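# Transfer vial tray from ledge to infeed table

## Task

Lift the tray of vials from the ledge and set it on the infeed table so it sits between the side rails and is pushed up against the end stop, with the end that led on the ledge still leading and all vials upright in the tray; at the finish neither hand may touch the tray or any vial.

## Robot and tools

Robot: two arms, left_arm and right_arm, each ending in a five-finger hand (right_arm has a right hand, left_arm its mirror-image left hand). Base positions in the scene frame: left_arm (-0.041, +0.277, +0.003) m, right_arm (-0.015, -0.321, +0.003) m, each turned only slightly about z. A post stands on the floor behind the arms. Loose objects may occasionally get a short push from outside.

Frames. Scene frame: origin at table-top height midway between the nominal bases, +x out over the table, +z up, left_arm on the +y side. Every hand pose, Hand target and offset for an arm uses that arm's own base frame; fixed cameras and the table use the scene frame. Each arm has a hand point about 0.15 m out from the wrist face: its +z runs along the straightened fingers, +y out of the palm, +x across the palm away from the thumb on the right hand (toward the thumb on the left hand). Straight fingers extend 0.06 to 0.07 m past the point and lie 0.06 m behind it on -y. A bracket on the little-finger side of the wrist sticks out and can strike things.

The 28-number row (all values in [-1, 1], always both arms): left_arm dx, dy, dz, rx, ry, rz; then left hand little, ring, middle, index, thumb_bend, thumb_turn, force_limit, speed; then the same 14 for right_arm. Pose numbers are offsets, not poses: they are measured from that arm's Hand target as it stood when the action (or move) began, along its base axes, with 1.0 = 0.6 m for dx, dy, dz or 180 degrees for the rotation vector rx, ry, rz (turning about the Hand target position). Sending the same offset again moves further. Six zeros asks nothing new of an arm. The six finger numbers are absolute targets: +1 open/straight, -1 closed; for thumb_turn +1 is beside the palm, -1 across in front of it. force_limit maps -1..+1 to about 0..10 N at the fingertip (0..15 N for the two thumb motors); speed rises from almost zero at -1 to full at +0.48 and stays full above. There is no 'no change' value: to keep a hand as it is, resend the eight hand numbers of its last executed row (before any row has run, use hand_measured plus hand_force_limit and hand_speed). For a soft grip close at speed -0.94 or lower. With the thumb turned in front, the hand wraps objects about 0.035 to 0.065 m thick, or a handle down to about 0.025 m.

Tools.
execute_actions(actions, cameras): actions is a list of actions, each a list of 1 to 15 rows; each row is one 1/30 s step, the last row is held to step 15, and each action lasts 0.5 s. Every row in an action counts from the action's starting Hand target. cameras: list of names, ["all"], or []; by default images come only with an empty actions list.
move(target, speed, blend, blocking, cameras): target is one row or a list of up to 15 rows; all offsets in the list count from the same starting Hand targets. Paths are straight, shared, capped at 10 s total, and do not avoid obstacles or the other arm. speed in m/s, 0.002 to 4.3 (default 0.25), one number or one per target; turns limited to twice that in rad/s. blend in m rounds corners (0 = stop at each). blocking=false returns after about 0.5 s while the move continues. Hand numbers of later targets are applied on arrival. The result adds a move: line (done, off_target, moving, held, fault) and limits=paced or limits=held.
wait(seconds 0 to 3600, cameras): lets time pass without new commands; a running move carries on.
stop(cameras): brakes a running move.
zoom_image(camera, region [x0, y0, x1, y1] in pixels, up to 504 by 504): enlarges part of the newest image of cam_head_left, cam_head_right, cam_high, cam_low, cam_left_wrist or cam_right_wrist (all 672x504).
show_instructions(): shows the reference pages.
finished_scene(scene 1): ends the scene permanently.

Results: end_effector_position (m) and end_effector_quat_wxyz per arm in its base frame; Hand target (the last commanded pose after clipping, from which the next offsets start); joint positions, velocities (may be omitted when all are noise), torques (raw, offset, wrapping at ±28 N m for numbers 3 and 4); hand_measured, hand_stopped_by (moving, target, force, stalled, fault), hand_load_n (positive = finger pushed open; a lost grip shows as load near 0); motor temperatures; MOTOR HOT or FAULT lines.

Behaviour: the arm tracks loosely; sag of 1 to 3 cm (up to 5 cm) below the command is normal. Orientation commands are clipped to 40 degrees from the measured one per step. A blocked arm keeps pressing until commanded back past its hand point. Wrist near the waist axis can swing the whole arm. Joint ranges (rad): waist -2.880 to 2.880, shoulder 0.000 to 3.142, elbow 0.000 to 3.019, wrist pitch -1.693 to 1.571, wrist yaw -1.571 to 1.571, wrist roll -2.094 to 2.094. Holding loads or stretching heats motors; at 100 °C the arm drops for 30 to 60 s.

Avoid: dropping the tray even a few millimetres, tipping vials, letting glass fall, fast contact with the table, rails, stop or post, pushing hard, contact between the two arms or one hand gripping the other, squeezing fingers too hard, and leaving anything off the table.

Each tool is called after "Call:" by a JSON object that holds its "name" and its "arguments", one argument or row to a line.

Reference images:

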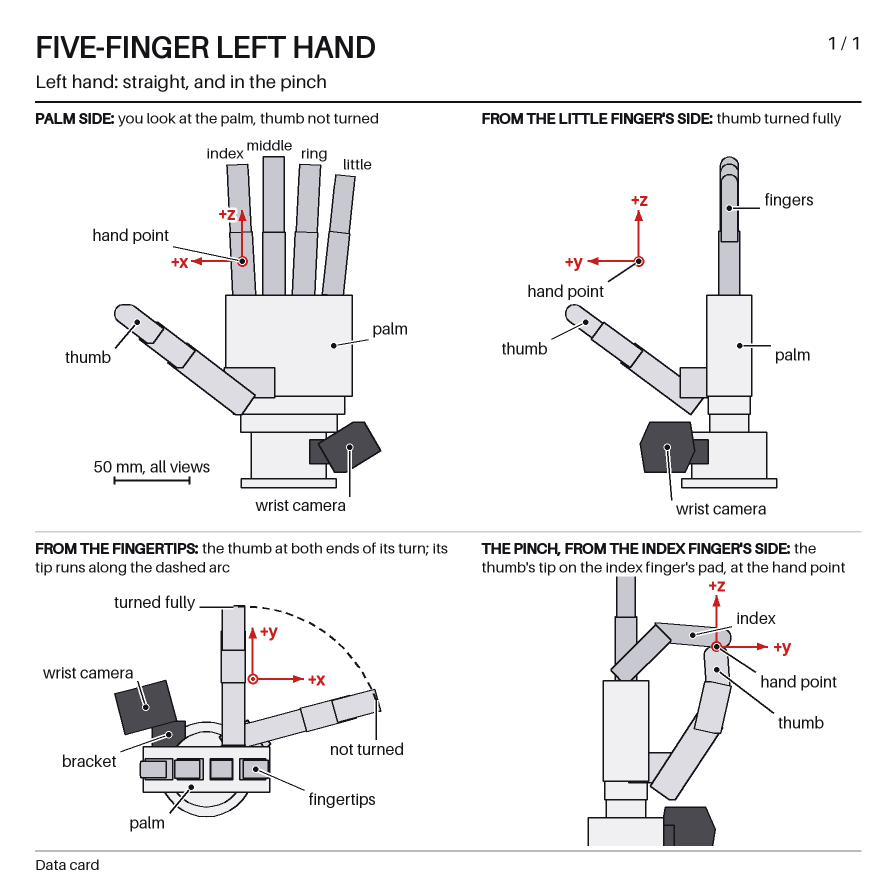

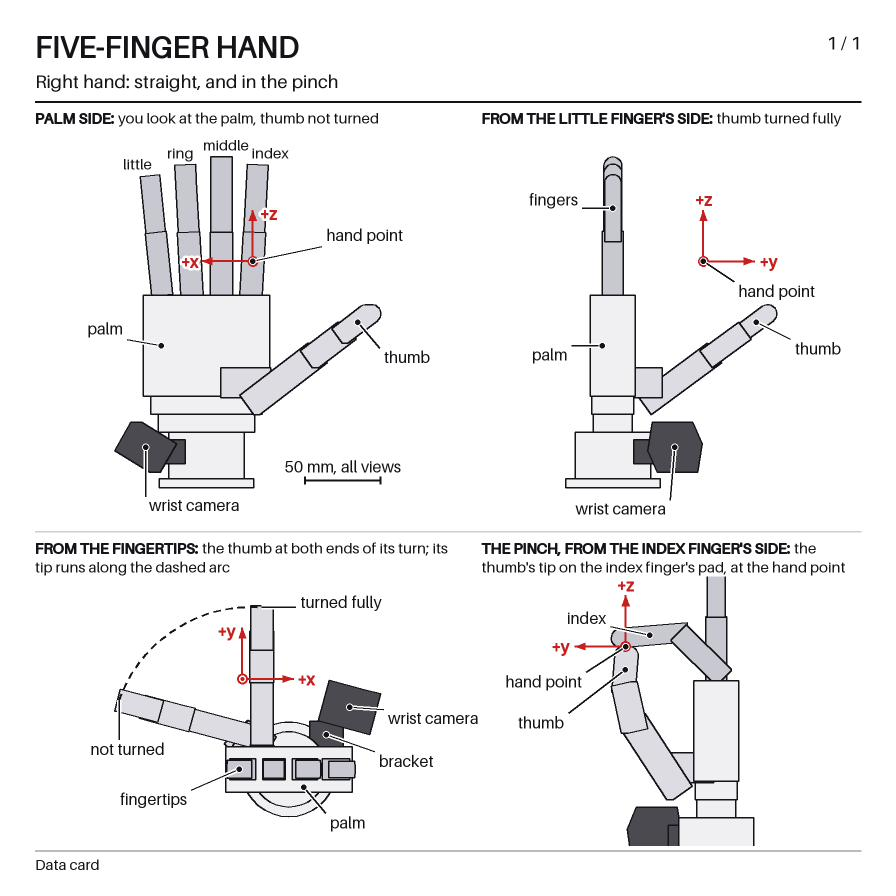

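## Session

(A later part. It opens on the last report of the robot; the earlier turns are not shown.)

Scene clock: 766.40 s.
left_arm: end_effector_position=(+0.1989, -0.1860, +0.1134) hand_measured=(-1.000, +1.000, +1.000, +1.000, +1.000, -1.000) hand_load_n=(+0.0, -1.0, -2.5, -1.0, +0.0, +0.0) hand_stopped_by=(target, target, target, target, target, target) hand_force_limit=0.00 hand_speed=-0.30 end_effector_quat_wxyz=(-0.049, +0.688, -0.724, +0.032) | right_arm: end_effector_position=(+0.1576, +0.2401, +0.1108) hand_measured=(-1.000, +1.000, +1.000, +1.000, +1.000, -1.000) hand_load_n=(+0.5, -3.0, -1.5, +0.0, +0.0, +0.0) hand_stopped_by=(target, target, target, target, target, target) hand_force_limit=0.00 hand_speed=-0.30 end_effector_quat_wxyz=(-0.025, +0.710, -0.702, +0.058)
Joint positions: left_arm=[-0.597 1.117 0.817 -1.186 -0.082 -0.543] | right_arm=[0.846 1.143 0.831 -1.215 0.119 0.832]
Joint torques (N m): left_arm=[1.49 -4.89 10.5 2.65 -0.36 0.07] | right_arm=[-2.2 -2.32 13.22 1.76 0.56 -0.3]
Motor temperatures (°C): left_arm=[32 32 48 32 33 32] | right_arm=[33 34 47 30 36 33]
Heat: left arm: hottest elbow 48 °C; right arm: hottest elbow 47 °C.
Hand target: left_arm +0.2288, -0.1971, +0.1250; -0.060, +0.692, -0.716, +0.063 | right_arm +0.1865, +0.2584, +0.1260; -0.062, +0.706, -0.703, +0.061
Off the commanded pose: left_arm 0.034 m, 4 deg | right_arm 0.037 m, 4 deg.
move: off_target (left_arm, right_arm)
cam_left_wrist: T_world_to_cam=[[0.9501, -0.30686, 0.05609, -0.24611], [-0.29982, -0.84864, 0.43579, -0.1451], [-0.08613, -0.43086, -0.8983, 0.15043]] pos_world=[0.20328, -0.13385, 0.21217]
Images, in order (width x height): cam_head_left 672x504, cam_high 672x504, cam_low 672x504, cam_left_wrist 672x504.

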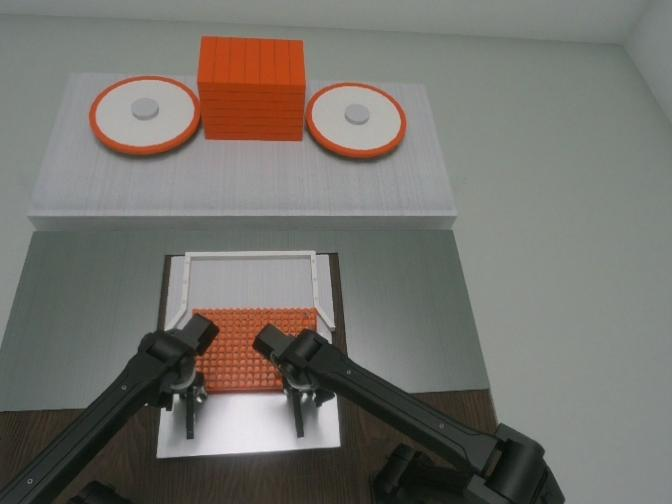

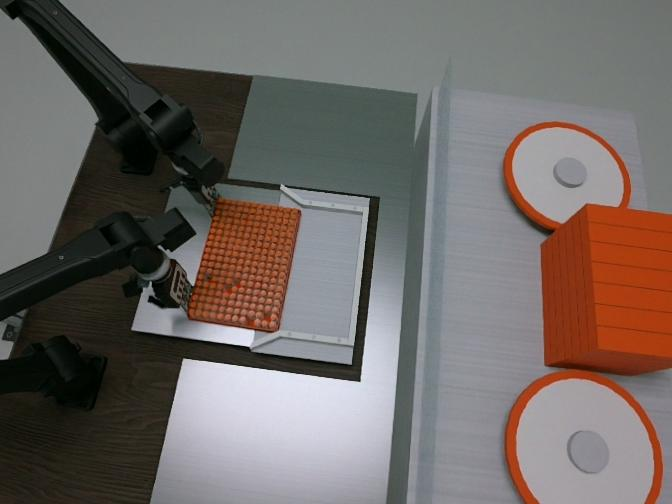

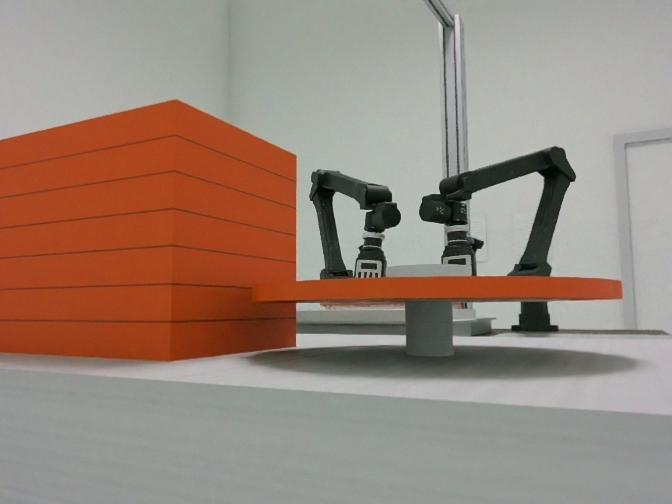

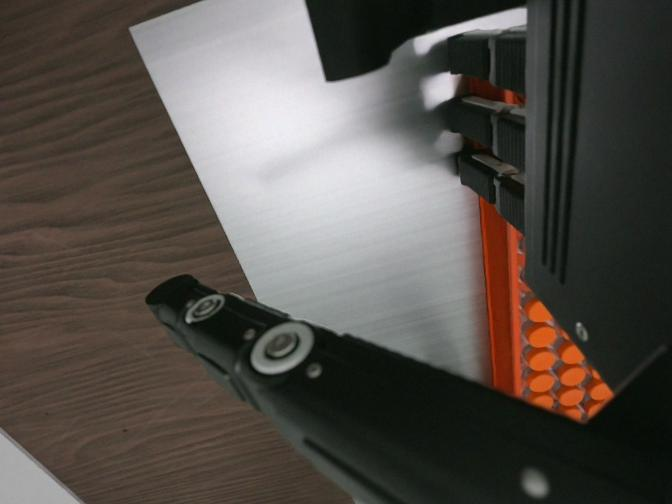

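Call:
{"name": "move", "arguments": {
  "target": [0.035,0.008,0.001,0,0,0,-1,1,1,1,1,-1,0,-0.3,0.035,0.010,0.001,0,0,0,-1,1,1,1,1,-1,0,-0.3],
  "speed": 0.03,
  "cameras": ["cam_high","cam_low","cam_head_left","cam_left_wrist"]
}}

Call:
{"name": "zoom_image", "arguments": {
  "camera": "cam_head_left",
  "region": [280, 270, 350, 340]
}}

Call:
{"name": "zoom_image", "arguments": {
  "camera": "cam_head_left",
  "region": [155, 270, 225, 340]
}}

Call:
{"name": "zoom_image", "arguments": {
  "camera": "cam_high",
  "region": [240, 300, 320, 370]
}}

Call:
{"name": "zoom_image", "arguments": {
  "camera": "cam_high",
  "region": [100, 160, 400, 380]
}}

Scene clock: 786.90 s.
left_arm: end_effector_position=(+0.2224, -0.1830, +0.1135) hand_measured=(-1.000, +1.000, +1.000, +1.000, +1.000, -1.000) hand_load_n=(+0.0, -0.5, -1.0, -0.5, +0.0, +0.0) hand_stopped_by=(target, target, target, target, target, target) hand_force_limit=0.00 hand_speed=-0.30 end_effector_quat_wxyz=(-0.050, +0.690, -0.722, +0.035) | right_arm: end_effector_position=(+0.1807, +0.2478, +0.1115) hand_measured=(-1.000, +1.000, +1.000, +1.000, +1.000, -1.000) hand_load_n=(+0.0, -1.5, -1.0, +0.0, +0.0, +0.0) hand_stopped_by=(target, target, target, target, target, target) hand_force_limit=0.00 hand_speed=-0.30 end_effector_quat_wxyz=(-0.028, +0.709, -0.703, +0.058)
Joint positions: left_arm=[-0.546 1.164 0.852 -1.165 -0.078 -0.497] | right_arm=[0.806 1.198 0.875 -1.194 0.116 0.795]
Joint torques (N m): left_arm=[1.55 -5.71 10.4 2.5 -0.16 0.1] | right_arm=[-2.2 -2.84 13.09 1.47 0.45 -0.26]
Heat: left arm: hottest elbow 48 °C; right arm: hottest elbow 48 °C.
Hand target: left_arm +0.2499, -0.1924, +0.1256; -0.060, +0.692, -0.716, +0.063 | right_arm +0.2075, +0.2645, +0.1267; -0.062, +0.706, -0.703, +0.061
Off the commanded pose: left_arm 0.031 m, 3 deg | right_arm 0.035 m, 4 deg.
move: off_target (left_arm, right_arm)
cam_left_wrist: T_world_to_cam=[[0.95156, -0.30124, 0.06152, -0.26742], [-0.29708, -0.84931, 0.43637, -0.13632], [-0.0792, -0.43351, -0.89766, 0.15176]] pos_world=[0.22598, -0.13055, 0.21217]
Images, in order (width x height): cam_head_left 672x504, cam_high 672x504, cam_low 672x504, cam_left_wrist 672x504.

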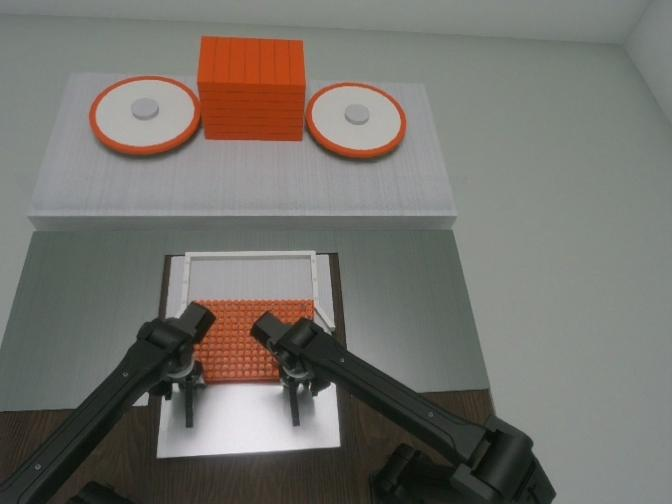

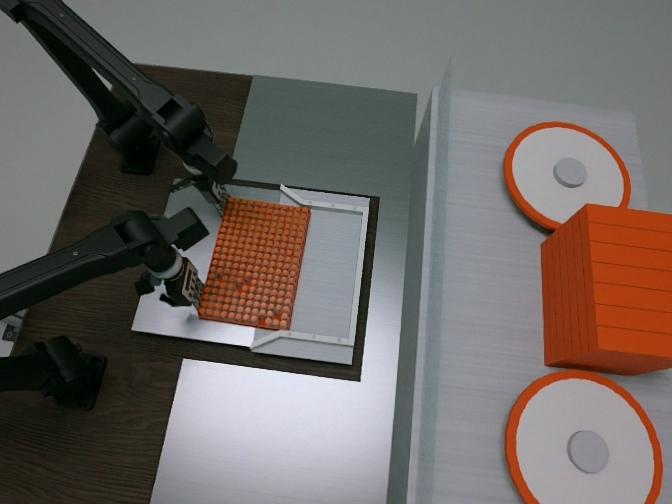

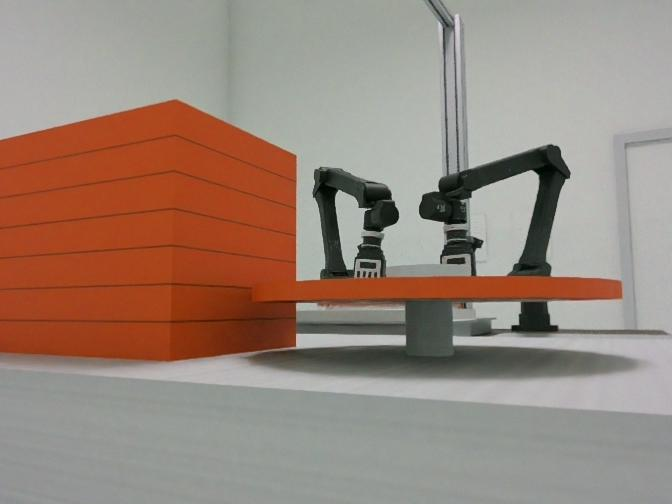

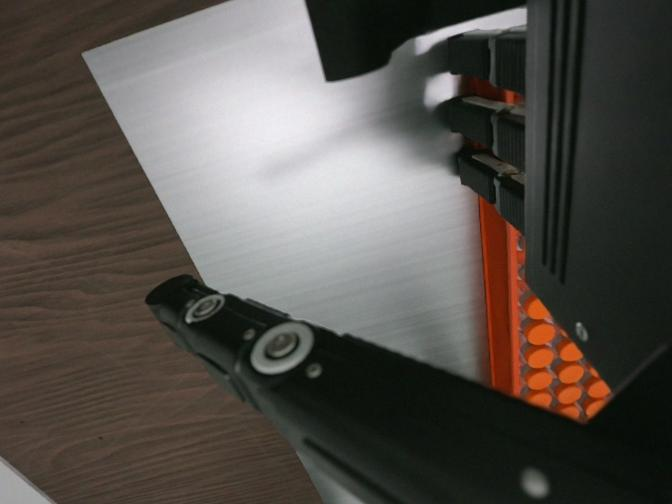

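Scaled by 7.200 from the camera's image (finer frame: 960x720).

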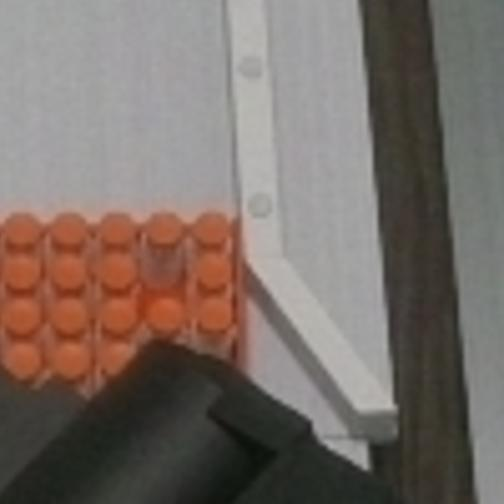

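Scaled by 7.200 from the camera's image (finer frame: 960x720).

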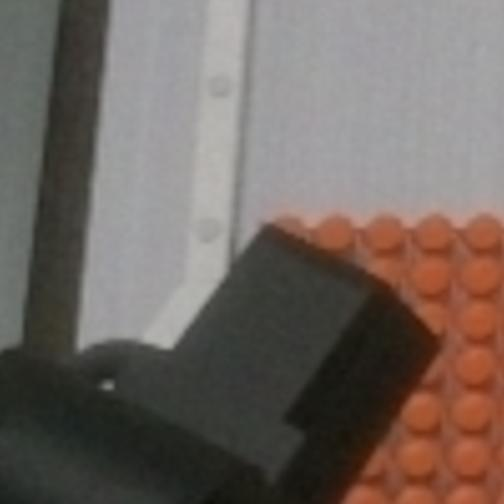

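Scaled by 6.300 from the camera's image (finer frame: 960x720).

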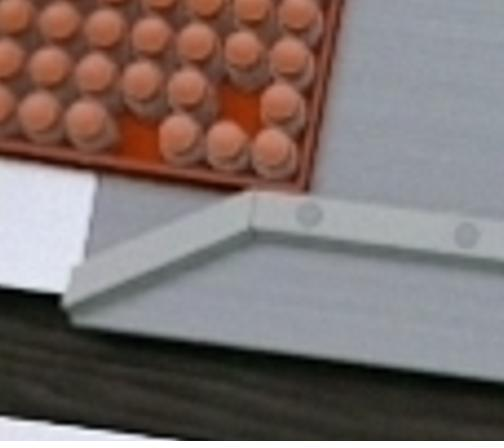

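Scaled by 1.680 from the camera's image (finer frame: 960x720).

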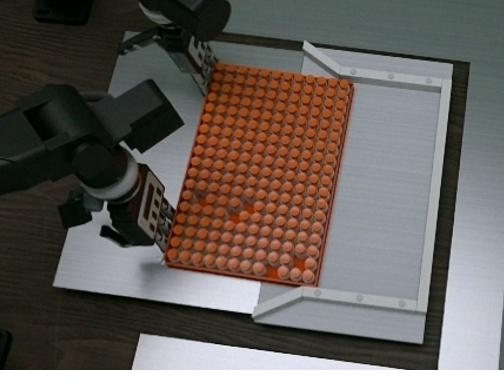

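Call:
{"name": "move", "arguments": {
  "target": [0.1,0,0.004,0,0,0,-1,1,1,1,1,-1,0,-0.3,0.1,0.0,0.003,0,0,0,-1,1,1,1,1,-1,0,-0.3],
  "speed": 0.04,
  "cameras": ["cam_high","cam_low","cam_head_left","cam_left_wrist","cam_right_wrist"]
}}

Call:
{"name": "zoom_image", "arguments": {
  "camera": "cam_head_left",
  "region": [140, 235, 360, 465]
}}

Call:
{"name": "zoom_image", "arguments": {
  "camera": "cam_high",
  "region": [100, 160, 400, 380]
}}

Scene clock: 800.63 s.
left_arm: end_effector_position=(+0.2829, -0.1837, +0.1149) hand_measured=(-1.000, +1.000, +1.000, +1.000, +1.000, -1.000) hand_load_n=(+0.0, -0.5, +0.0, -1.0, +0.0, +0.0) hand_stopped_by=(target, target, target, target, target, target) hand_force_limit=0.00 hand_speed=-0.30 end_effector_quat_wxyz=(-0.052, +0.690, -0.721, +0.035) | right_arm: end_effector_position=(+0.2410, +0.2504, +0.1130) hand_measured=(-1.000, +1.000, +1.000, +1.000, +1.000, -1.000) hand_load_n=(+0.0, -2.0, -0.5, +0.0, +0.0, +0.0) hand_stopped_by=(target, target, target, target, target, target) hand_force_limit=0.00 hand_speed=-0.30 end_effector_quat_wxyz=(-0.030, +0.707, -0.704, +0.058)
Joint positions: left_arm=[-0.462 1.308 0.976 -1.138 -0.074 -0.415] | right_arm=[0.69 1.318 0.981 -1.164 0.111 0.682]
Joint torques (N m): left_arm=[1.2 -8.35 10.48 2.1 0.16 0.05] | right_arm=[-1.08 -5.42 13.09 1.33 0.11 -0.25]
Heat: left arm: hottest elbow 48 °C; right arm: hottest elbow 47 °C.
Hand target: left_arm +0.3098, -0.1924, +0.1280; -0.060, +0.692, -0.716, +0.063 | right_arm +0.2675, +0.2644, +0.1284; -0.062, +0.706, -0.703, +0.061
Off the commanded pose: left_arm 0.031 m, 3 deg | right_arm 0.034 m, 4 deg.
move: off_target (left_arm, right_arm)
cam_left_wrist: T_world_to_cam=[[0.9521, -0.29912, 0.06353, -0.32518], [-0.2963, -0.85101, 0.43357, -0.11976], [-0.07563, -0.43163, -0.89888, 0.15696]] pos_world=[0.28599, -0.13144, 0.21367]
cam_right_wrist: T_world_to_cam=[[-0.94645, -0.29465, -0.13199, 0.3165], [-0.32186, 0.8289, 0.45753, -0.18579], [-0.0254, 0.47551, -0.87934, 0.10475]] pos_world=[0.24241, 0.19745, 0.2189]
Images, in order (width x height): cam_head_left 672x504, cam_high 672x504, cam_low 672x504, cam_left_wrist 672x504, cam_right_wrist 672x504.

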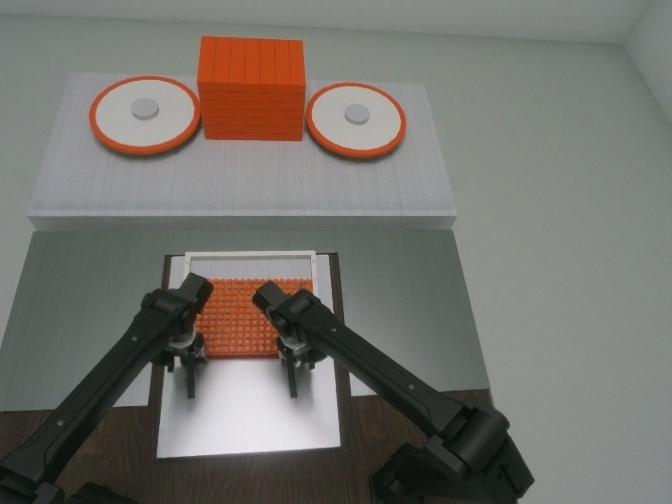

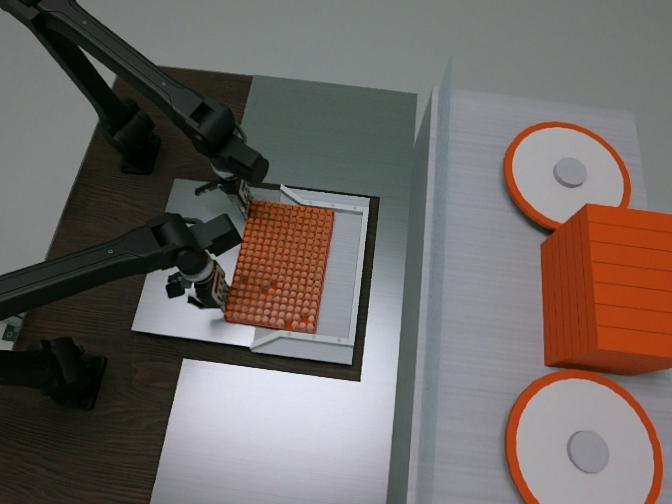

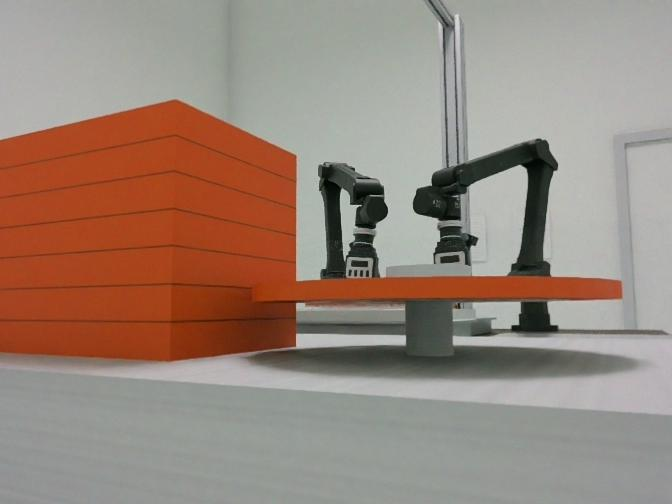

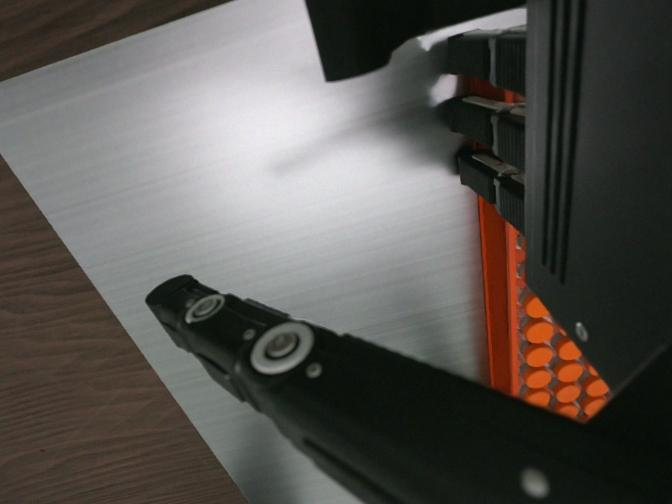

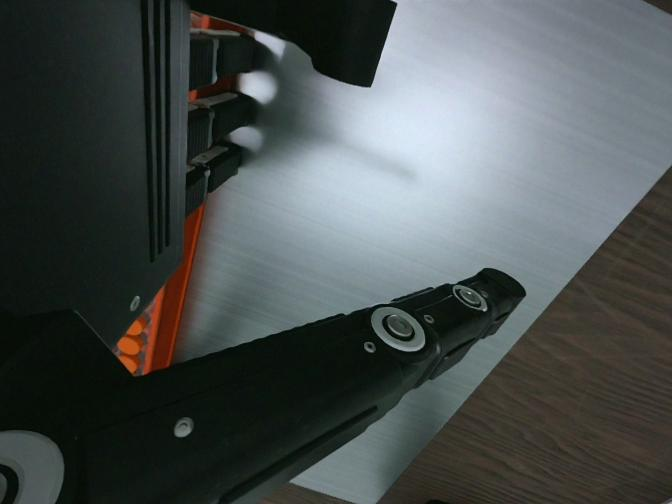

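Scaled by 2.191 from the camera's image (finer frame: 960x720).

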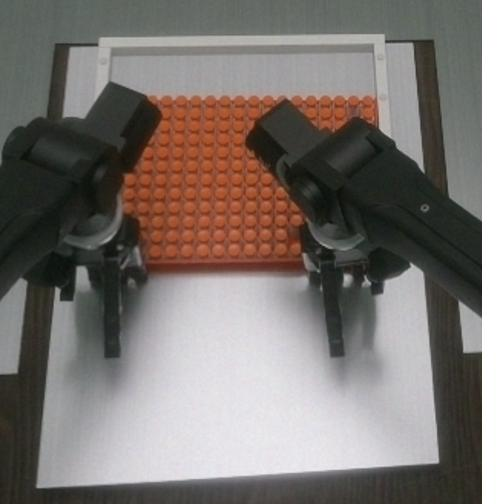

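Scaled by 1.680 from the camera's image (finer frame: 960x720).

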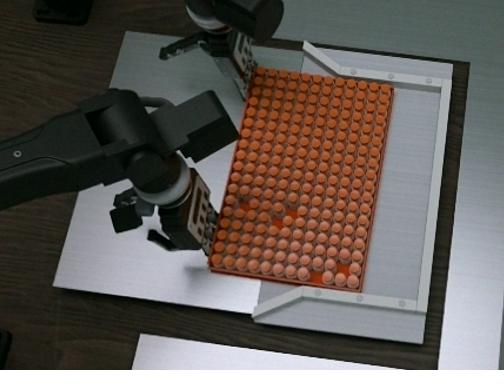

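Call:
{"name": "move", "arguments": {
  "target": [0.1,0,0.003,0,0,0,-1,1,1,1,1,-1,0,-0.3,0.1,0.0,0.003,0,0,0,-1,1,1,1,1,-1,0,-0.3],
  "speed": 0.04,
  "cameras": ["cam_high","cam_low","cam_head_left","cam_left_wrist","cam_right_wrist"]
}}

Call:
{"name": "zoom_image", "arguments": {
  "camera": "cam_head_left",
  "region": [140, 235, 360, 465]
}}

Call:
{"name": "zoom_image", "arguments": {
  "camera": "cam_high",
  "region": [200, 160, 400, 380]
}}

Scene clock: 813.90 s.
left_arm: end_effector_position=(+0.3424, -0.1859, +0.1180) hand_measured=(-1.000, +1.000, +1.000, +1.000, +1.000, -1.000) hand_load_n=(+0.0, -0.5, +0.0, -1.0, +0.0, +0.0) hand_stopped_by=(target, target, target, target, target, target) hand_force_limit=0.00 hand_speed=-0.30 end_effector_quat_wxyz=(-0.051, +0.690, -0.721, +0.037) | right_arm: end_effector_position=(+0.3005, +0.2535, +0.1154) hand_measured=(-1.000, +1.000, +1.000, +1.000, +1.000, -1.000) hand_load_n=(+0.0, -1.5, +0.0, +0.0, +0.0, +0.0) hand_stopped_by=(target, target, target, target, target, target) hand_force_limit=0.00 hand_speed=-0.30 end_effector_quat_wxyz=(-0.031, +0.707, -0.705, +0.056)
Joint positions: left_arm=[-0.401 1.447 1.121 -1.137 -0.064 -0.353] | right_arm=[0.601 1.441 1.109 -1.156 0.099 0.593]
Joint torques (N m): left_arm=[1.55 -10.17 10.61 1.98 0.2 0.05] | right_arm=[-1.61 -7.77 13.29 1.05 0.11 -0.26]
Heat: left arm: hottest elbow 47 °C; right arm: hottest elbow 47 °C.
Hand target: left_arm +0.3698, -0.1923, +0.1298; -0.060, +0.692, -0.716, +0.063 | right_arm +0.3276, +0.2646, +0.1304; -0.062, +0.706, -0.703, +0.061
Off the commanded pose: left_arm 0.031 m, 3 deg | right_arm 0.033 m, 4 deg.
move: off_target (left_arm, right_arm)
cam_left_wrist: T_world_to_cam=[[0.95167, -0.30002, 0.06572, -0.383], [-0.29779, -0.84895, 0.43659, -0.10479], [-0.07519, -0.43506, -0.89726, 0.16233]] pos_world=[0.34549, -0.13325, 0.21657]
cam_right_wrist: T_world_to_cam=[[-0.94695, -0.29257, -0.133, 0.37371], [-0.32037, 0.82664, 0.46264, -0.1709], [-0.02541, 0.4807, -0.87651, 0.10521]] pos_world=[0.30181, 0.20003, 0.22099]
Images, in order (width x height): cam_head_left 672x504, cam_high 672x504, cam_low 672x504, cam_left_wrist 672x504, cam_right_wrist 672x504.

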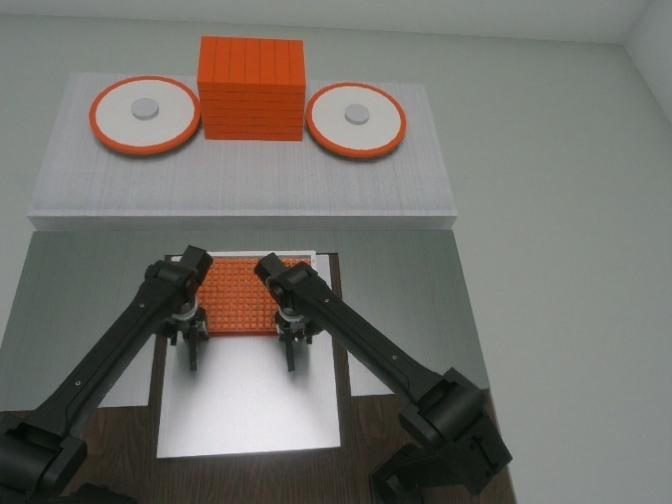

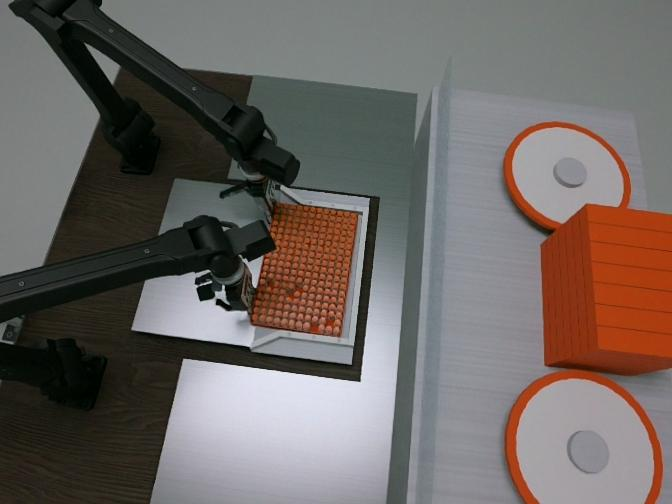

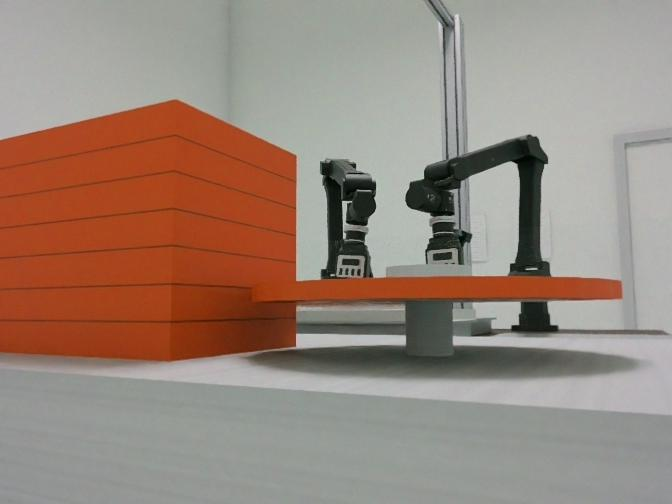

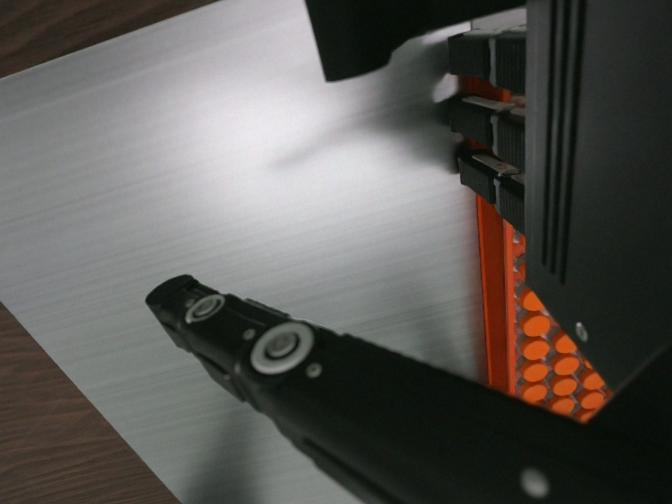

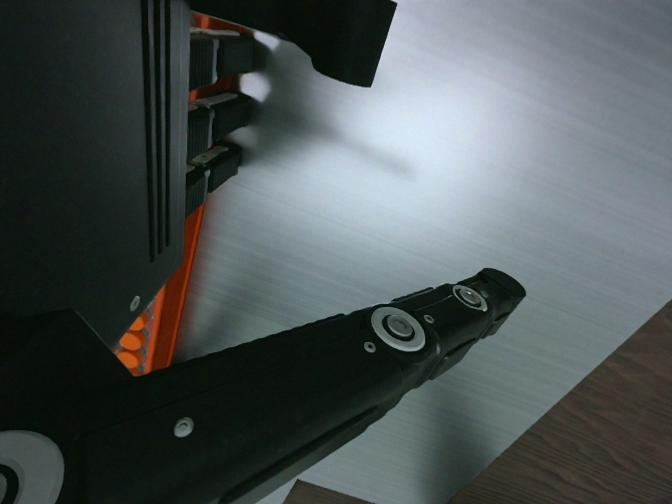

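Scaled by 2.191 from the camera's image (finer frame: 960x720).

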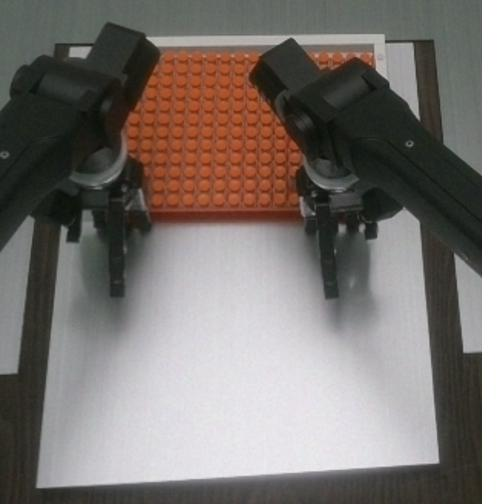

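Scaled by 2.291 from the camera's image (finer frame: 960x720).

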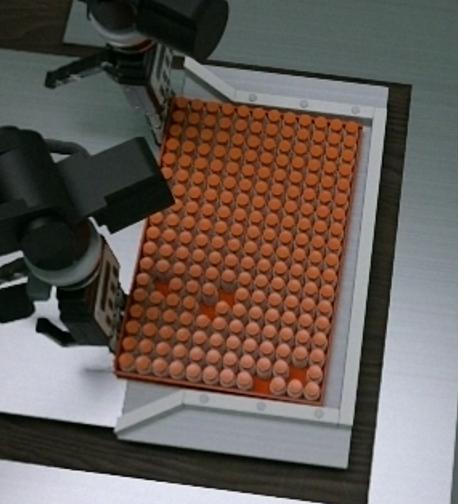

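Call:
{"name": "move", "arguments": {
  "target": [0.028,0,0.001,0,0,0,-1,1,1,1,1,-1,0,-0.3,0.028,0.0,0.001,0,0,0,-1,1,1,1,1,-1,0,-0.3],
  "speed": 0.03,
  "cameras": ["cam_high","cam_head_right","cam_head_left","cam_left_wrist","cam_right_wrist"]
}}

Call:
{"name": "zoom_image", "arguments": {
  "camera": "cam_high",
  "region": [310, 300, 380, 370]
}}

Call:
{"name": "zoom_image", "arguments": {
  "camera": "cam_high",
  "region": [320, 180, 390, 250]
}}

Call:
{"name": "zoom_image", "arguments": {
  "camera": "cam_head_left",
  "region": [200, 240, 330, 290]
}}

Scene clock: 826.43 s.
left_arm: end_effector_position=(+0.3539, -0.1876, +0.1186) hand_measured=(-1.000, +1.000, +1.000, +1.000, +1.000, -1.000) hand_load_n=(+0.0, -2.0, +0.0, -1.5, +0.0, +0.0) hand_stopped_by=(target, target, target, target, target, target) hand_force_limit=0.00 hand_speed=-0.30 end_effector_quat_wxyz=(-0.047, +0.689, -0.723, +0.037) | right_arm: end_effector_position=(+0.3141, +0.2542, +0.1156) hand_measured=(-1.000, +1.000, +1.000, +1.000, +1.000, -1.000) hand_load_n=(+0.0, -2.5, -1.0, +0.0, +0.0, +0.0) hand_stopped_by=(target, target, target, target, target, target) hand_force_limit=0.00 hand_speed=-0.30 end_effector_quat_wxyz=(-0.032, +0.707, -0.704, +0.054)
Joint positions: left_arm=[-0.391 1.478 1.155 -1.142 -0.056 -0.34] | right_arm=[0.582 1.47 1.14 -1.156 0.094 0.573]
Joint torques (N m): left_arm=[1.49 -10.58 11.28 2 -0.05 0.1] | right_arm=[-1.32 -6.83 13.82 1.02 0.15 -0.25]
Heat: left arm: hottest elbow 48 °C; right arm: hottest elbow 47 °C.
Hand target: left_arm +0.3867, -0.1923, +0.1305; -0.060, +0.692, -0.716, +0.063 | right_arm +0.3443, +0.2645, +0.1308; -0.062, +0.706, -0.703, +0.061
Off the commanded pose: left_arm 0.035 m, 3 deg | right_arm 0.035 m, 4 deg.
move: off_target (left_arm, right_arm)
cam_left_wrist: T_world_to_cam=[[0.95074, -0.3037, 0.06206, -0.39445], [-0.29895, -0.84542, 0.4426, -0.1027], [-0.08195, -0.43935, -0.89457, 0.16425]] pos_world=[0.35778, -0.13446, 0.21687]
cam_right_wrist: T_world_to_cam=[[-0.94665, -0.29386, -0.13228, 0.38699], [-0.32105, 0.82459, 0.4658, -0.1668], [-0.02781, 0.48342, -0.87495, 0.10537]] pos_world=[0.31572, 0.20032, 0.22108]
Images, in order (width x height): cam_head_left 672x504, cam_head_right 672x504, cam_high 672x504, cam_left_wrist 672x504, cam_right_wrist 672x504.

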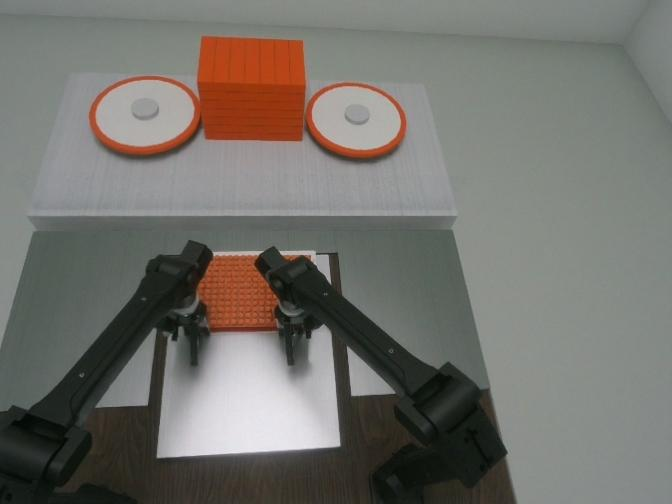

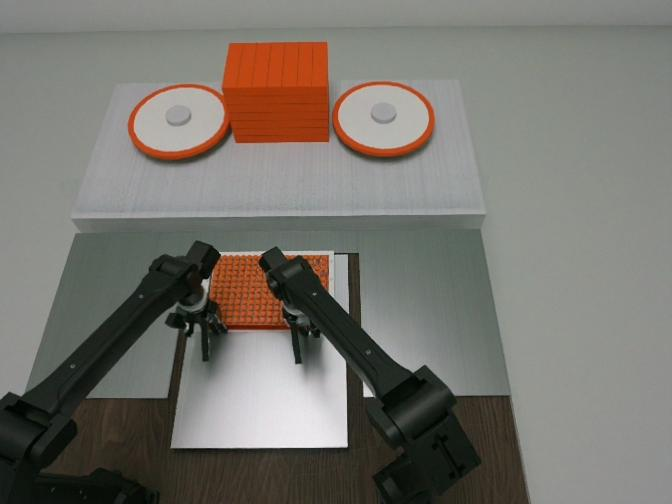

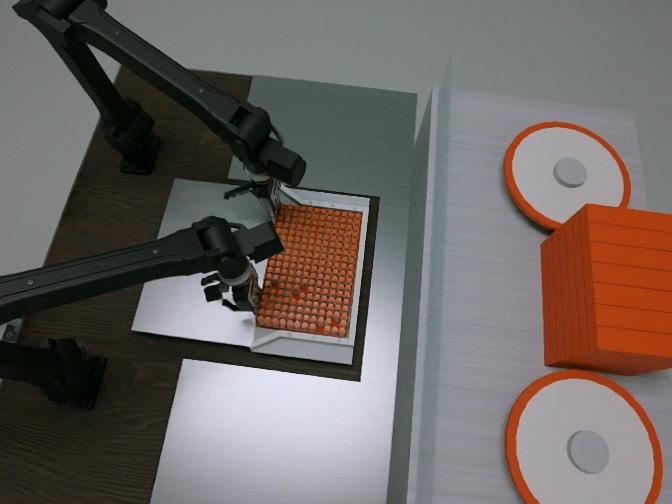

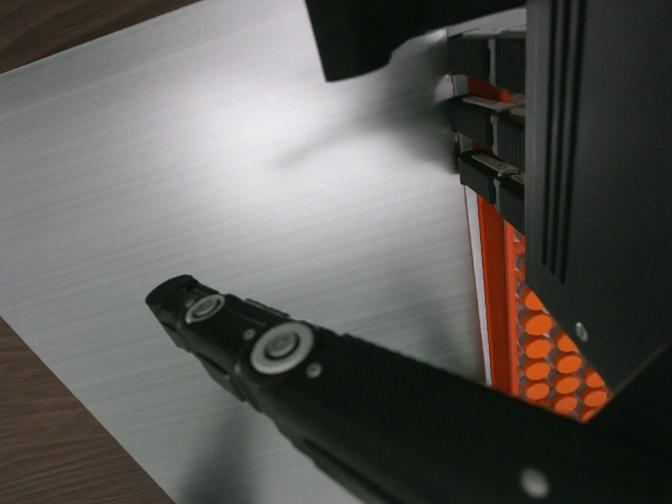

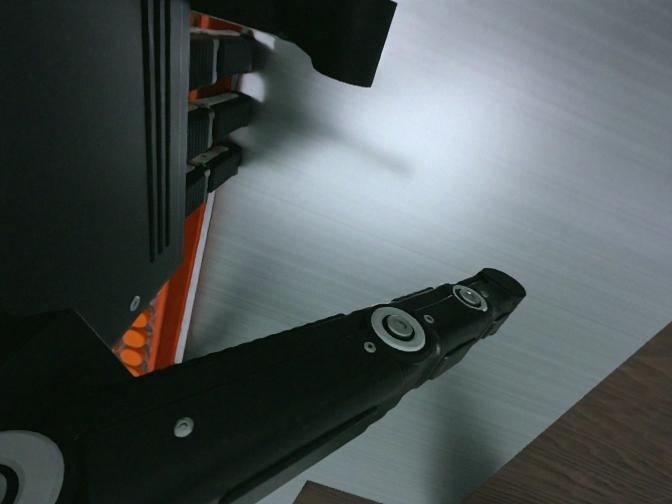

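Scaled by 7.200 from the camera's image (finer frame: 960x720).

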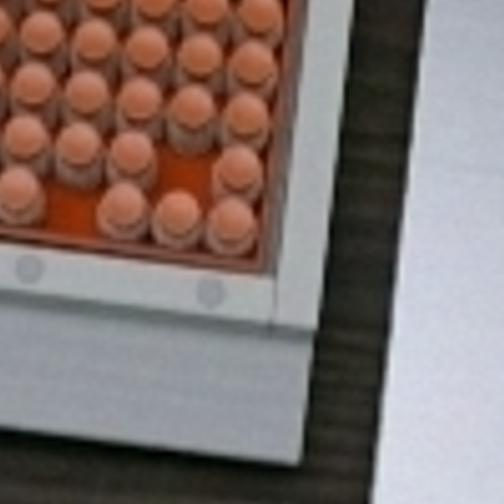

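Scaled by 7.200 from the camera's image (finer frame: 960x720).

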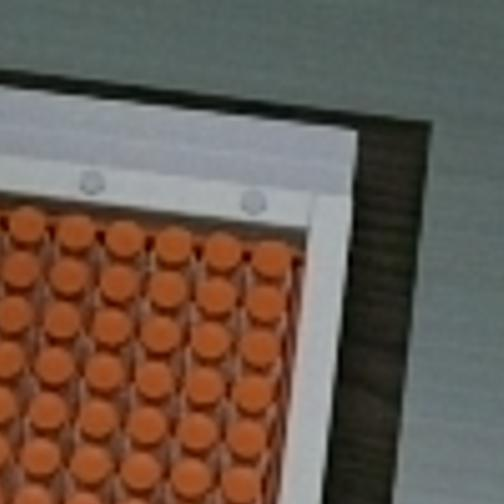

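Scaled by 3.877 from the camera's image (finer frame: 960x720).

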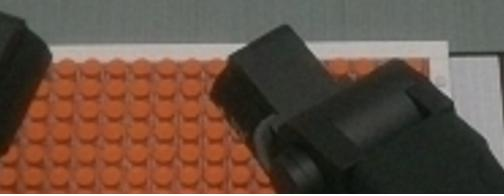

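Call:
{"name": "move", "arguments": {
  "target": [0.010,0,0.001,0,0,0,-1,1,1,1,1,-1,0,-0.3,0.012,0.0,0.001,0,0,0,-1,1,1,1,1,-1,0,-0.3],
  "speed": 0.02,
  "cameras": ["cam_high","cam_head_right","cam_head_left"]
}}

Call:
{"name": "zoom_image", "arguments": {
  "camera": "cam_high",
  "region": [320, 310, 370, 360]
}}

Call:
{"name": "zoom_image", "arguments": {
  "camera": "cam_high",
  "region": [330, 190, 380, 240]
}}

Call:
{"name": "zoom_image", "arguments": {
  "camera": "cam_head_right",
  "region": [200, 240, 350, 290]
}}

Scene clock: 843.53 s.
left_arm: end_effector_position=(+0.3549, -0.1891, +0.1192) hand_measured=(-1.000, +1.000, +1.000, +1.000, +1.000, -1.000) hand_load_n=(+0.0, -4.0, +0.0, -1.0, +0.0, +0.0) hand_stopped_by=(target, target, target, target, target, target) hand_force_limit=0.00 hand_speed=-0.30 end_effector_quat_wxyz=(-0.042, +0.689, -0.723, +0.034) | right_arm: end_effector_position=(+0.3178, +0.2545, +0.1163) hand_measured=(-1.000, +1.000, +1.000, +1.000, +1.000, -1.000) hand_load_n=(+0.0, -3.0, -2.0, +0.0, +0.0, +0.0) hand_stopped_by=(target, target, target, target, target, target) hand_force_limit=0.00 hand_speed=-0.30 end_effector_quat_wxyz=(-0.030, +0.708, -0.703, +0.052)
Joint positions: left_arm=[-0.39 1.488 1.166 -1.153 -0.05 -0.339] | right_arm=[0.576 1.482 1.154 -1.163 0.089 0.566]
Joint torques (N m): left_arm=[2.49 -10.99 11.55 2.33 -0.26 0.1] | right_arm=[-2.2 -7 14.15 1.14 0.27 -0.26]
Heat: left arm: hottest elbow 49 °C; right arm: hottest elbow 50 °C.
Hand target: left_arm +0.3926, -0.1923, +0.1309; -0.060, +0.692, -0.716, +0.063 | right_arm +0.3515, +0.2646, +0.1316; -0.062, +0.706, -0.703, +0.061
Off the commanded pose: left_arm 0.040 m, 4 deg | right_arm 0.038 m, 4 deg.
move: off_target (left_arm, right_arm)
Images, in order (width x height): cam_head_left 672x504, cam_head_right 672x504, cam_high 672x504.

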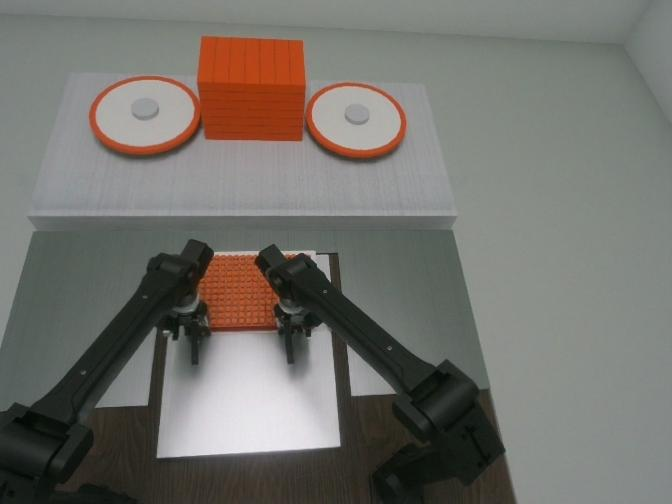

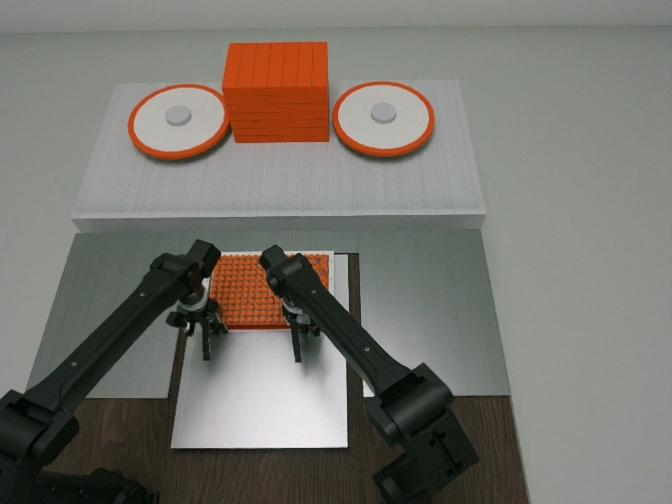

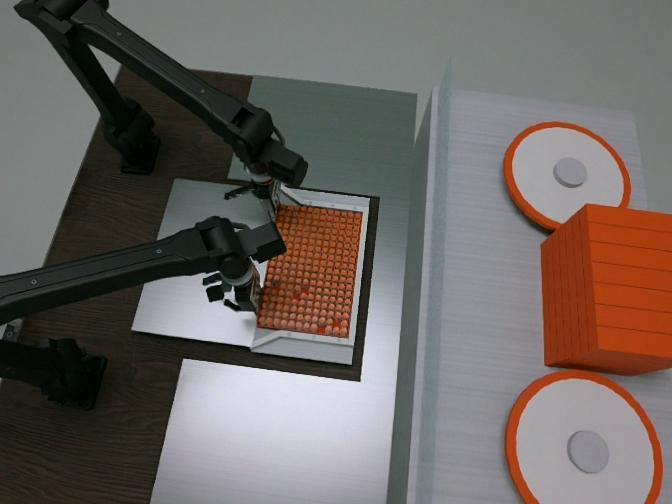

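Scaled by 10.080 from the camera's image (finer frame: 960x720).

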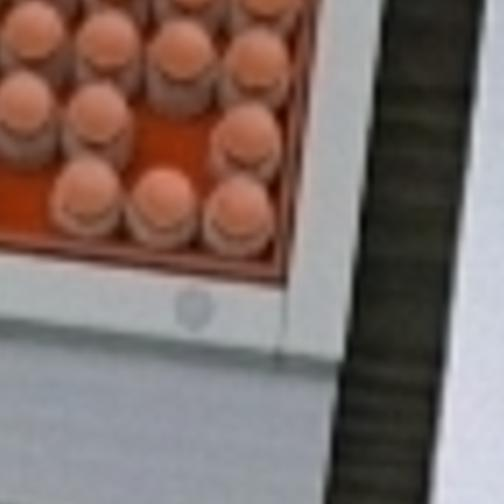

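Scaled by 10.080 from the camera's image (finer frame: 960x720).

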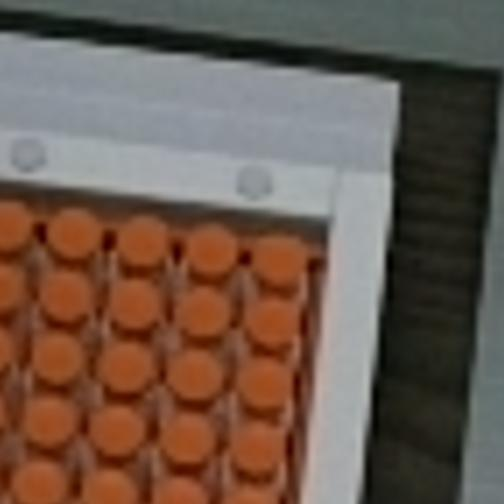

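Scaled by 3.360 from the camera's image (finer frame: 960x720).

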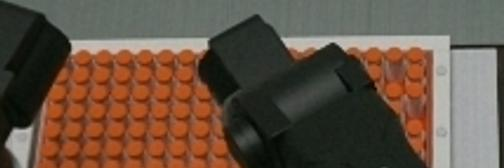

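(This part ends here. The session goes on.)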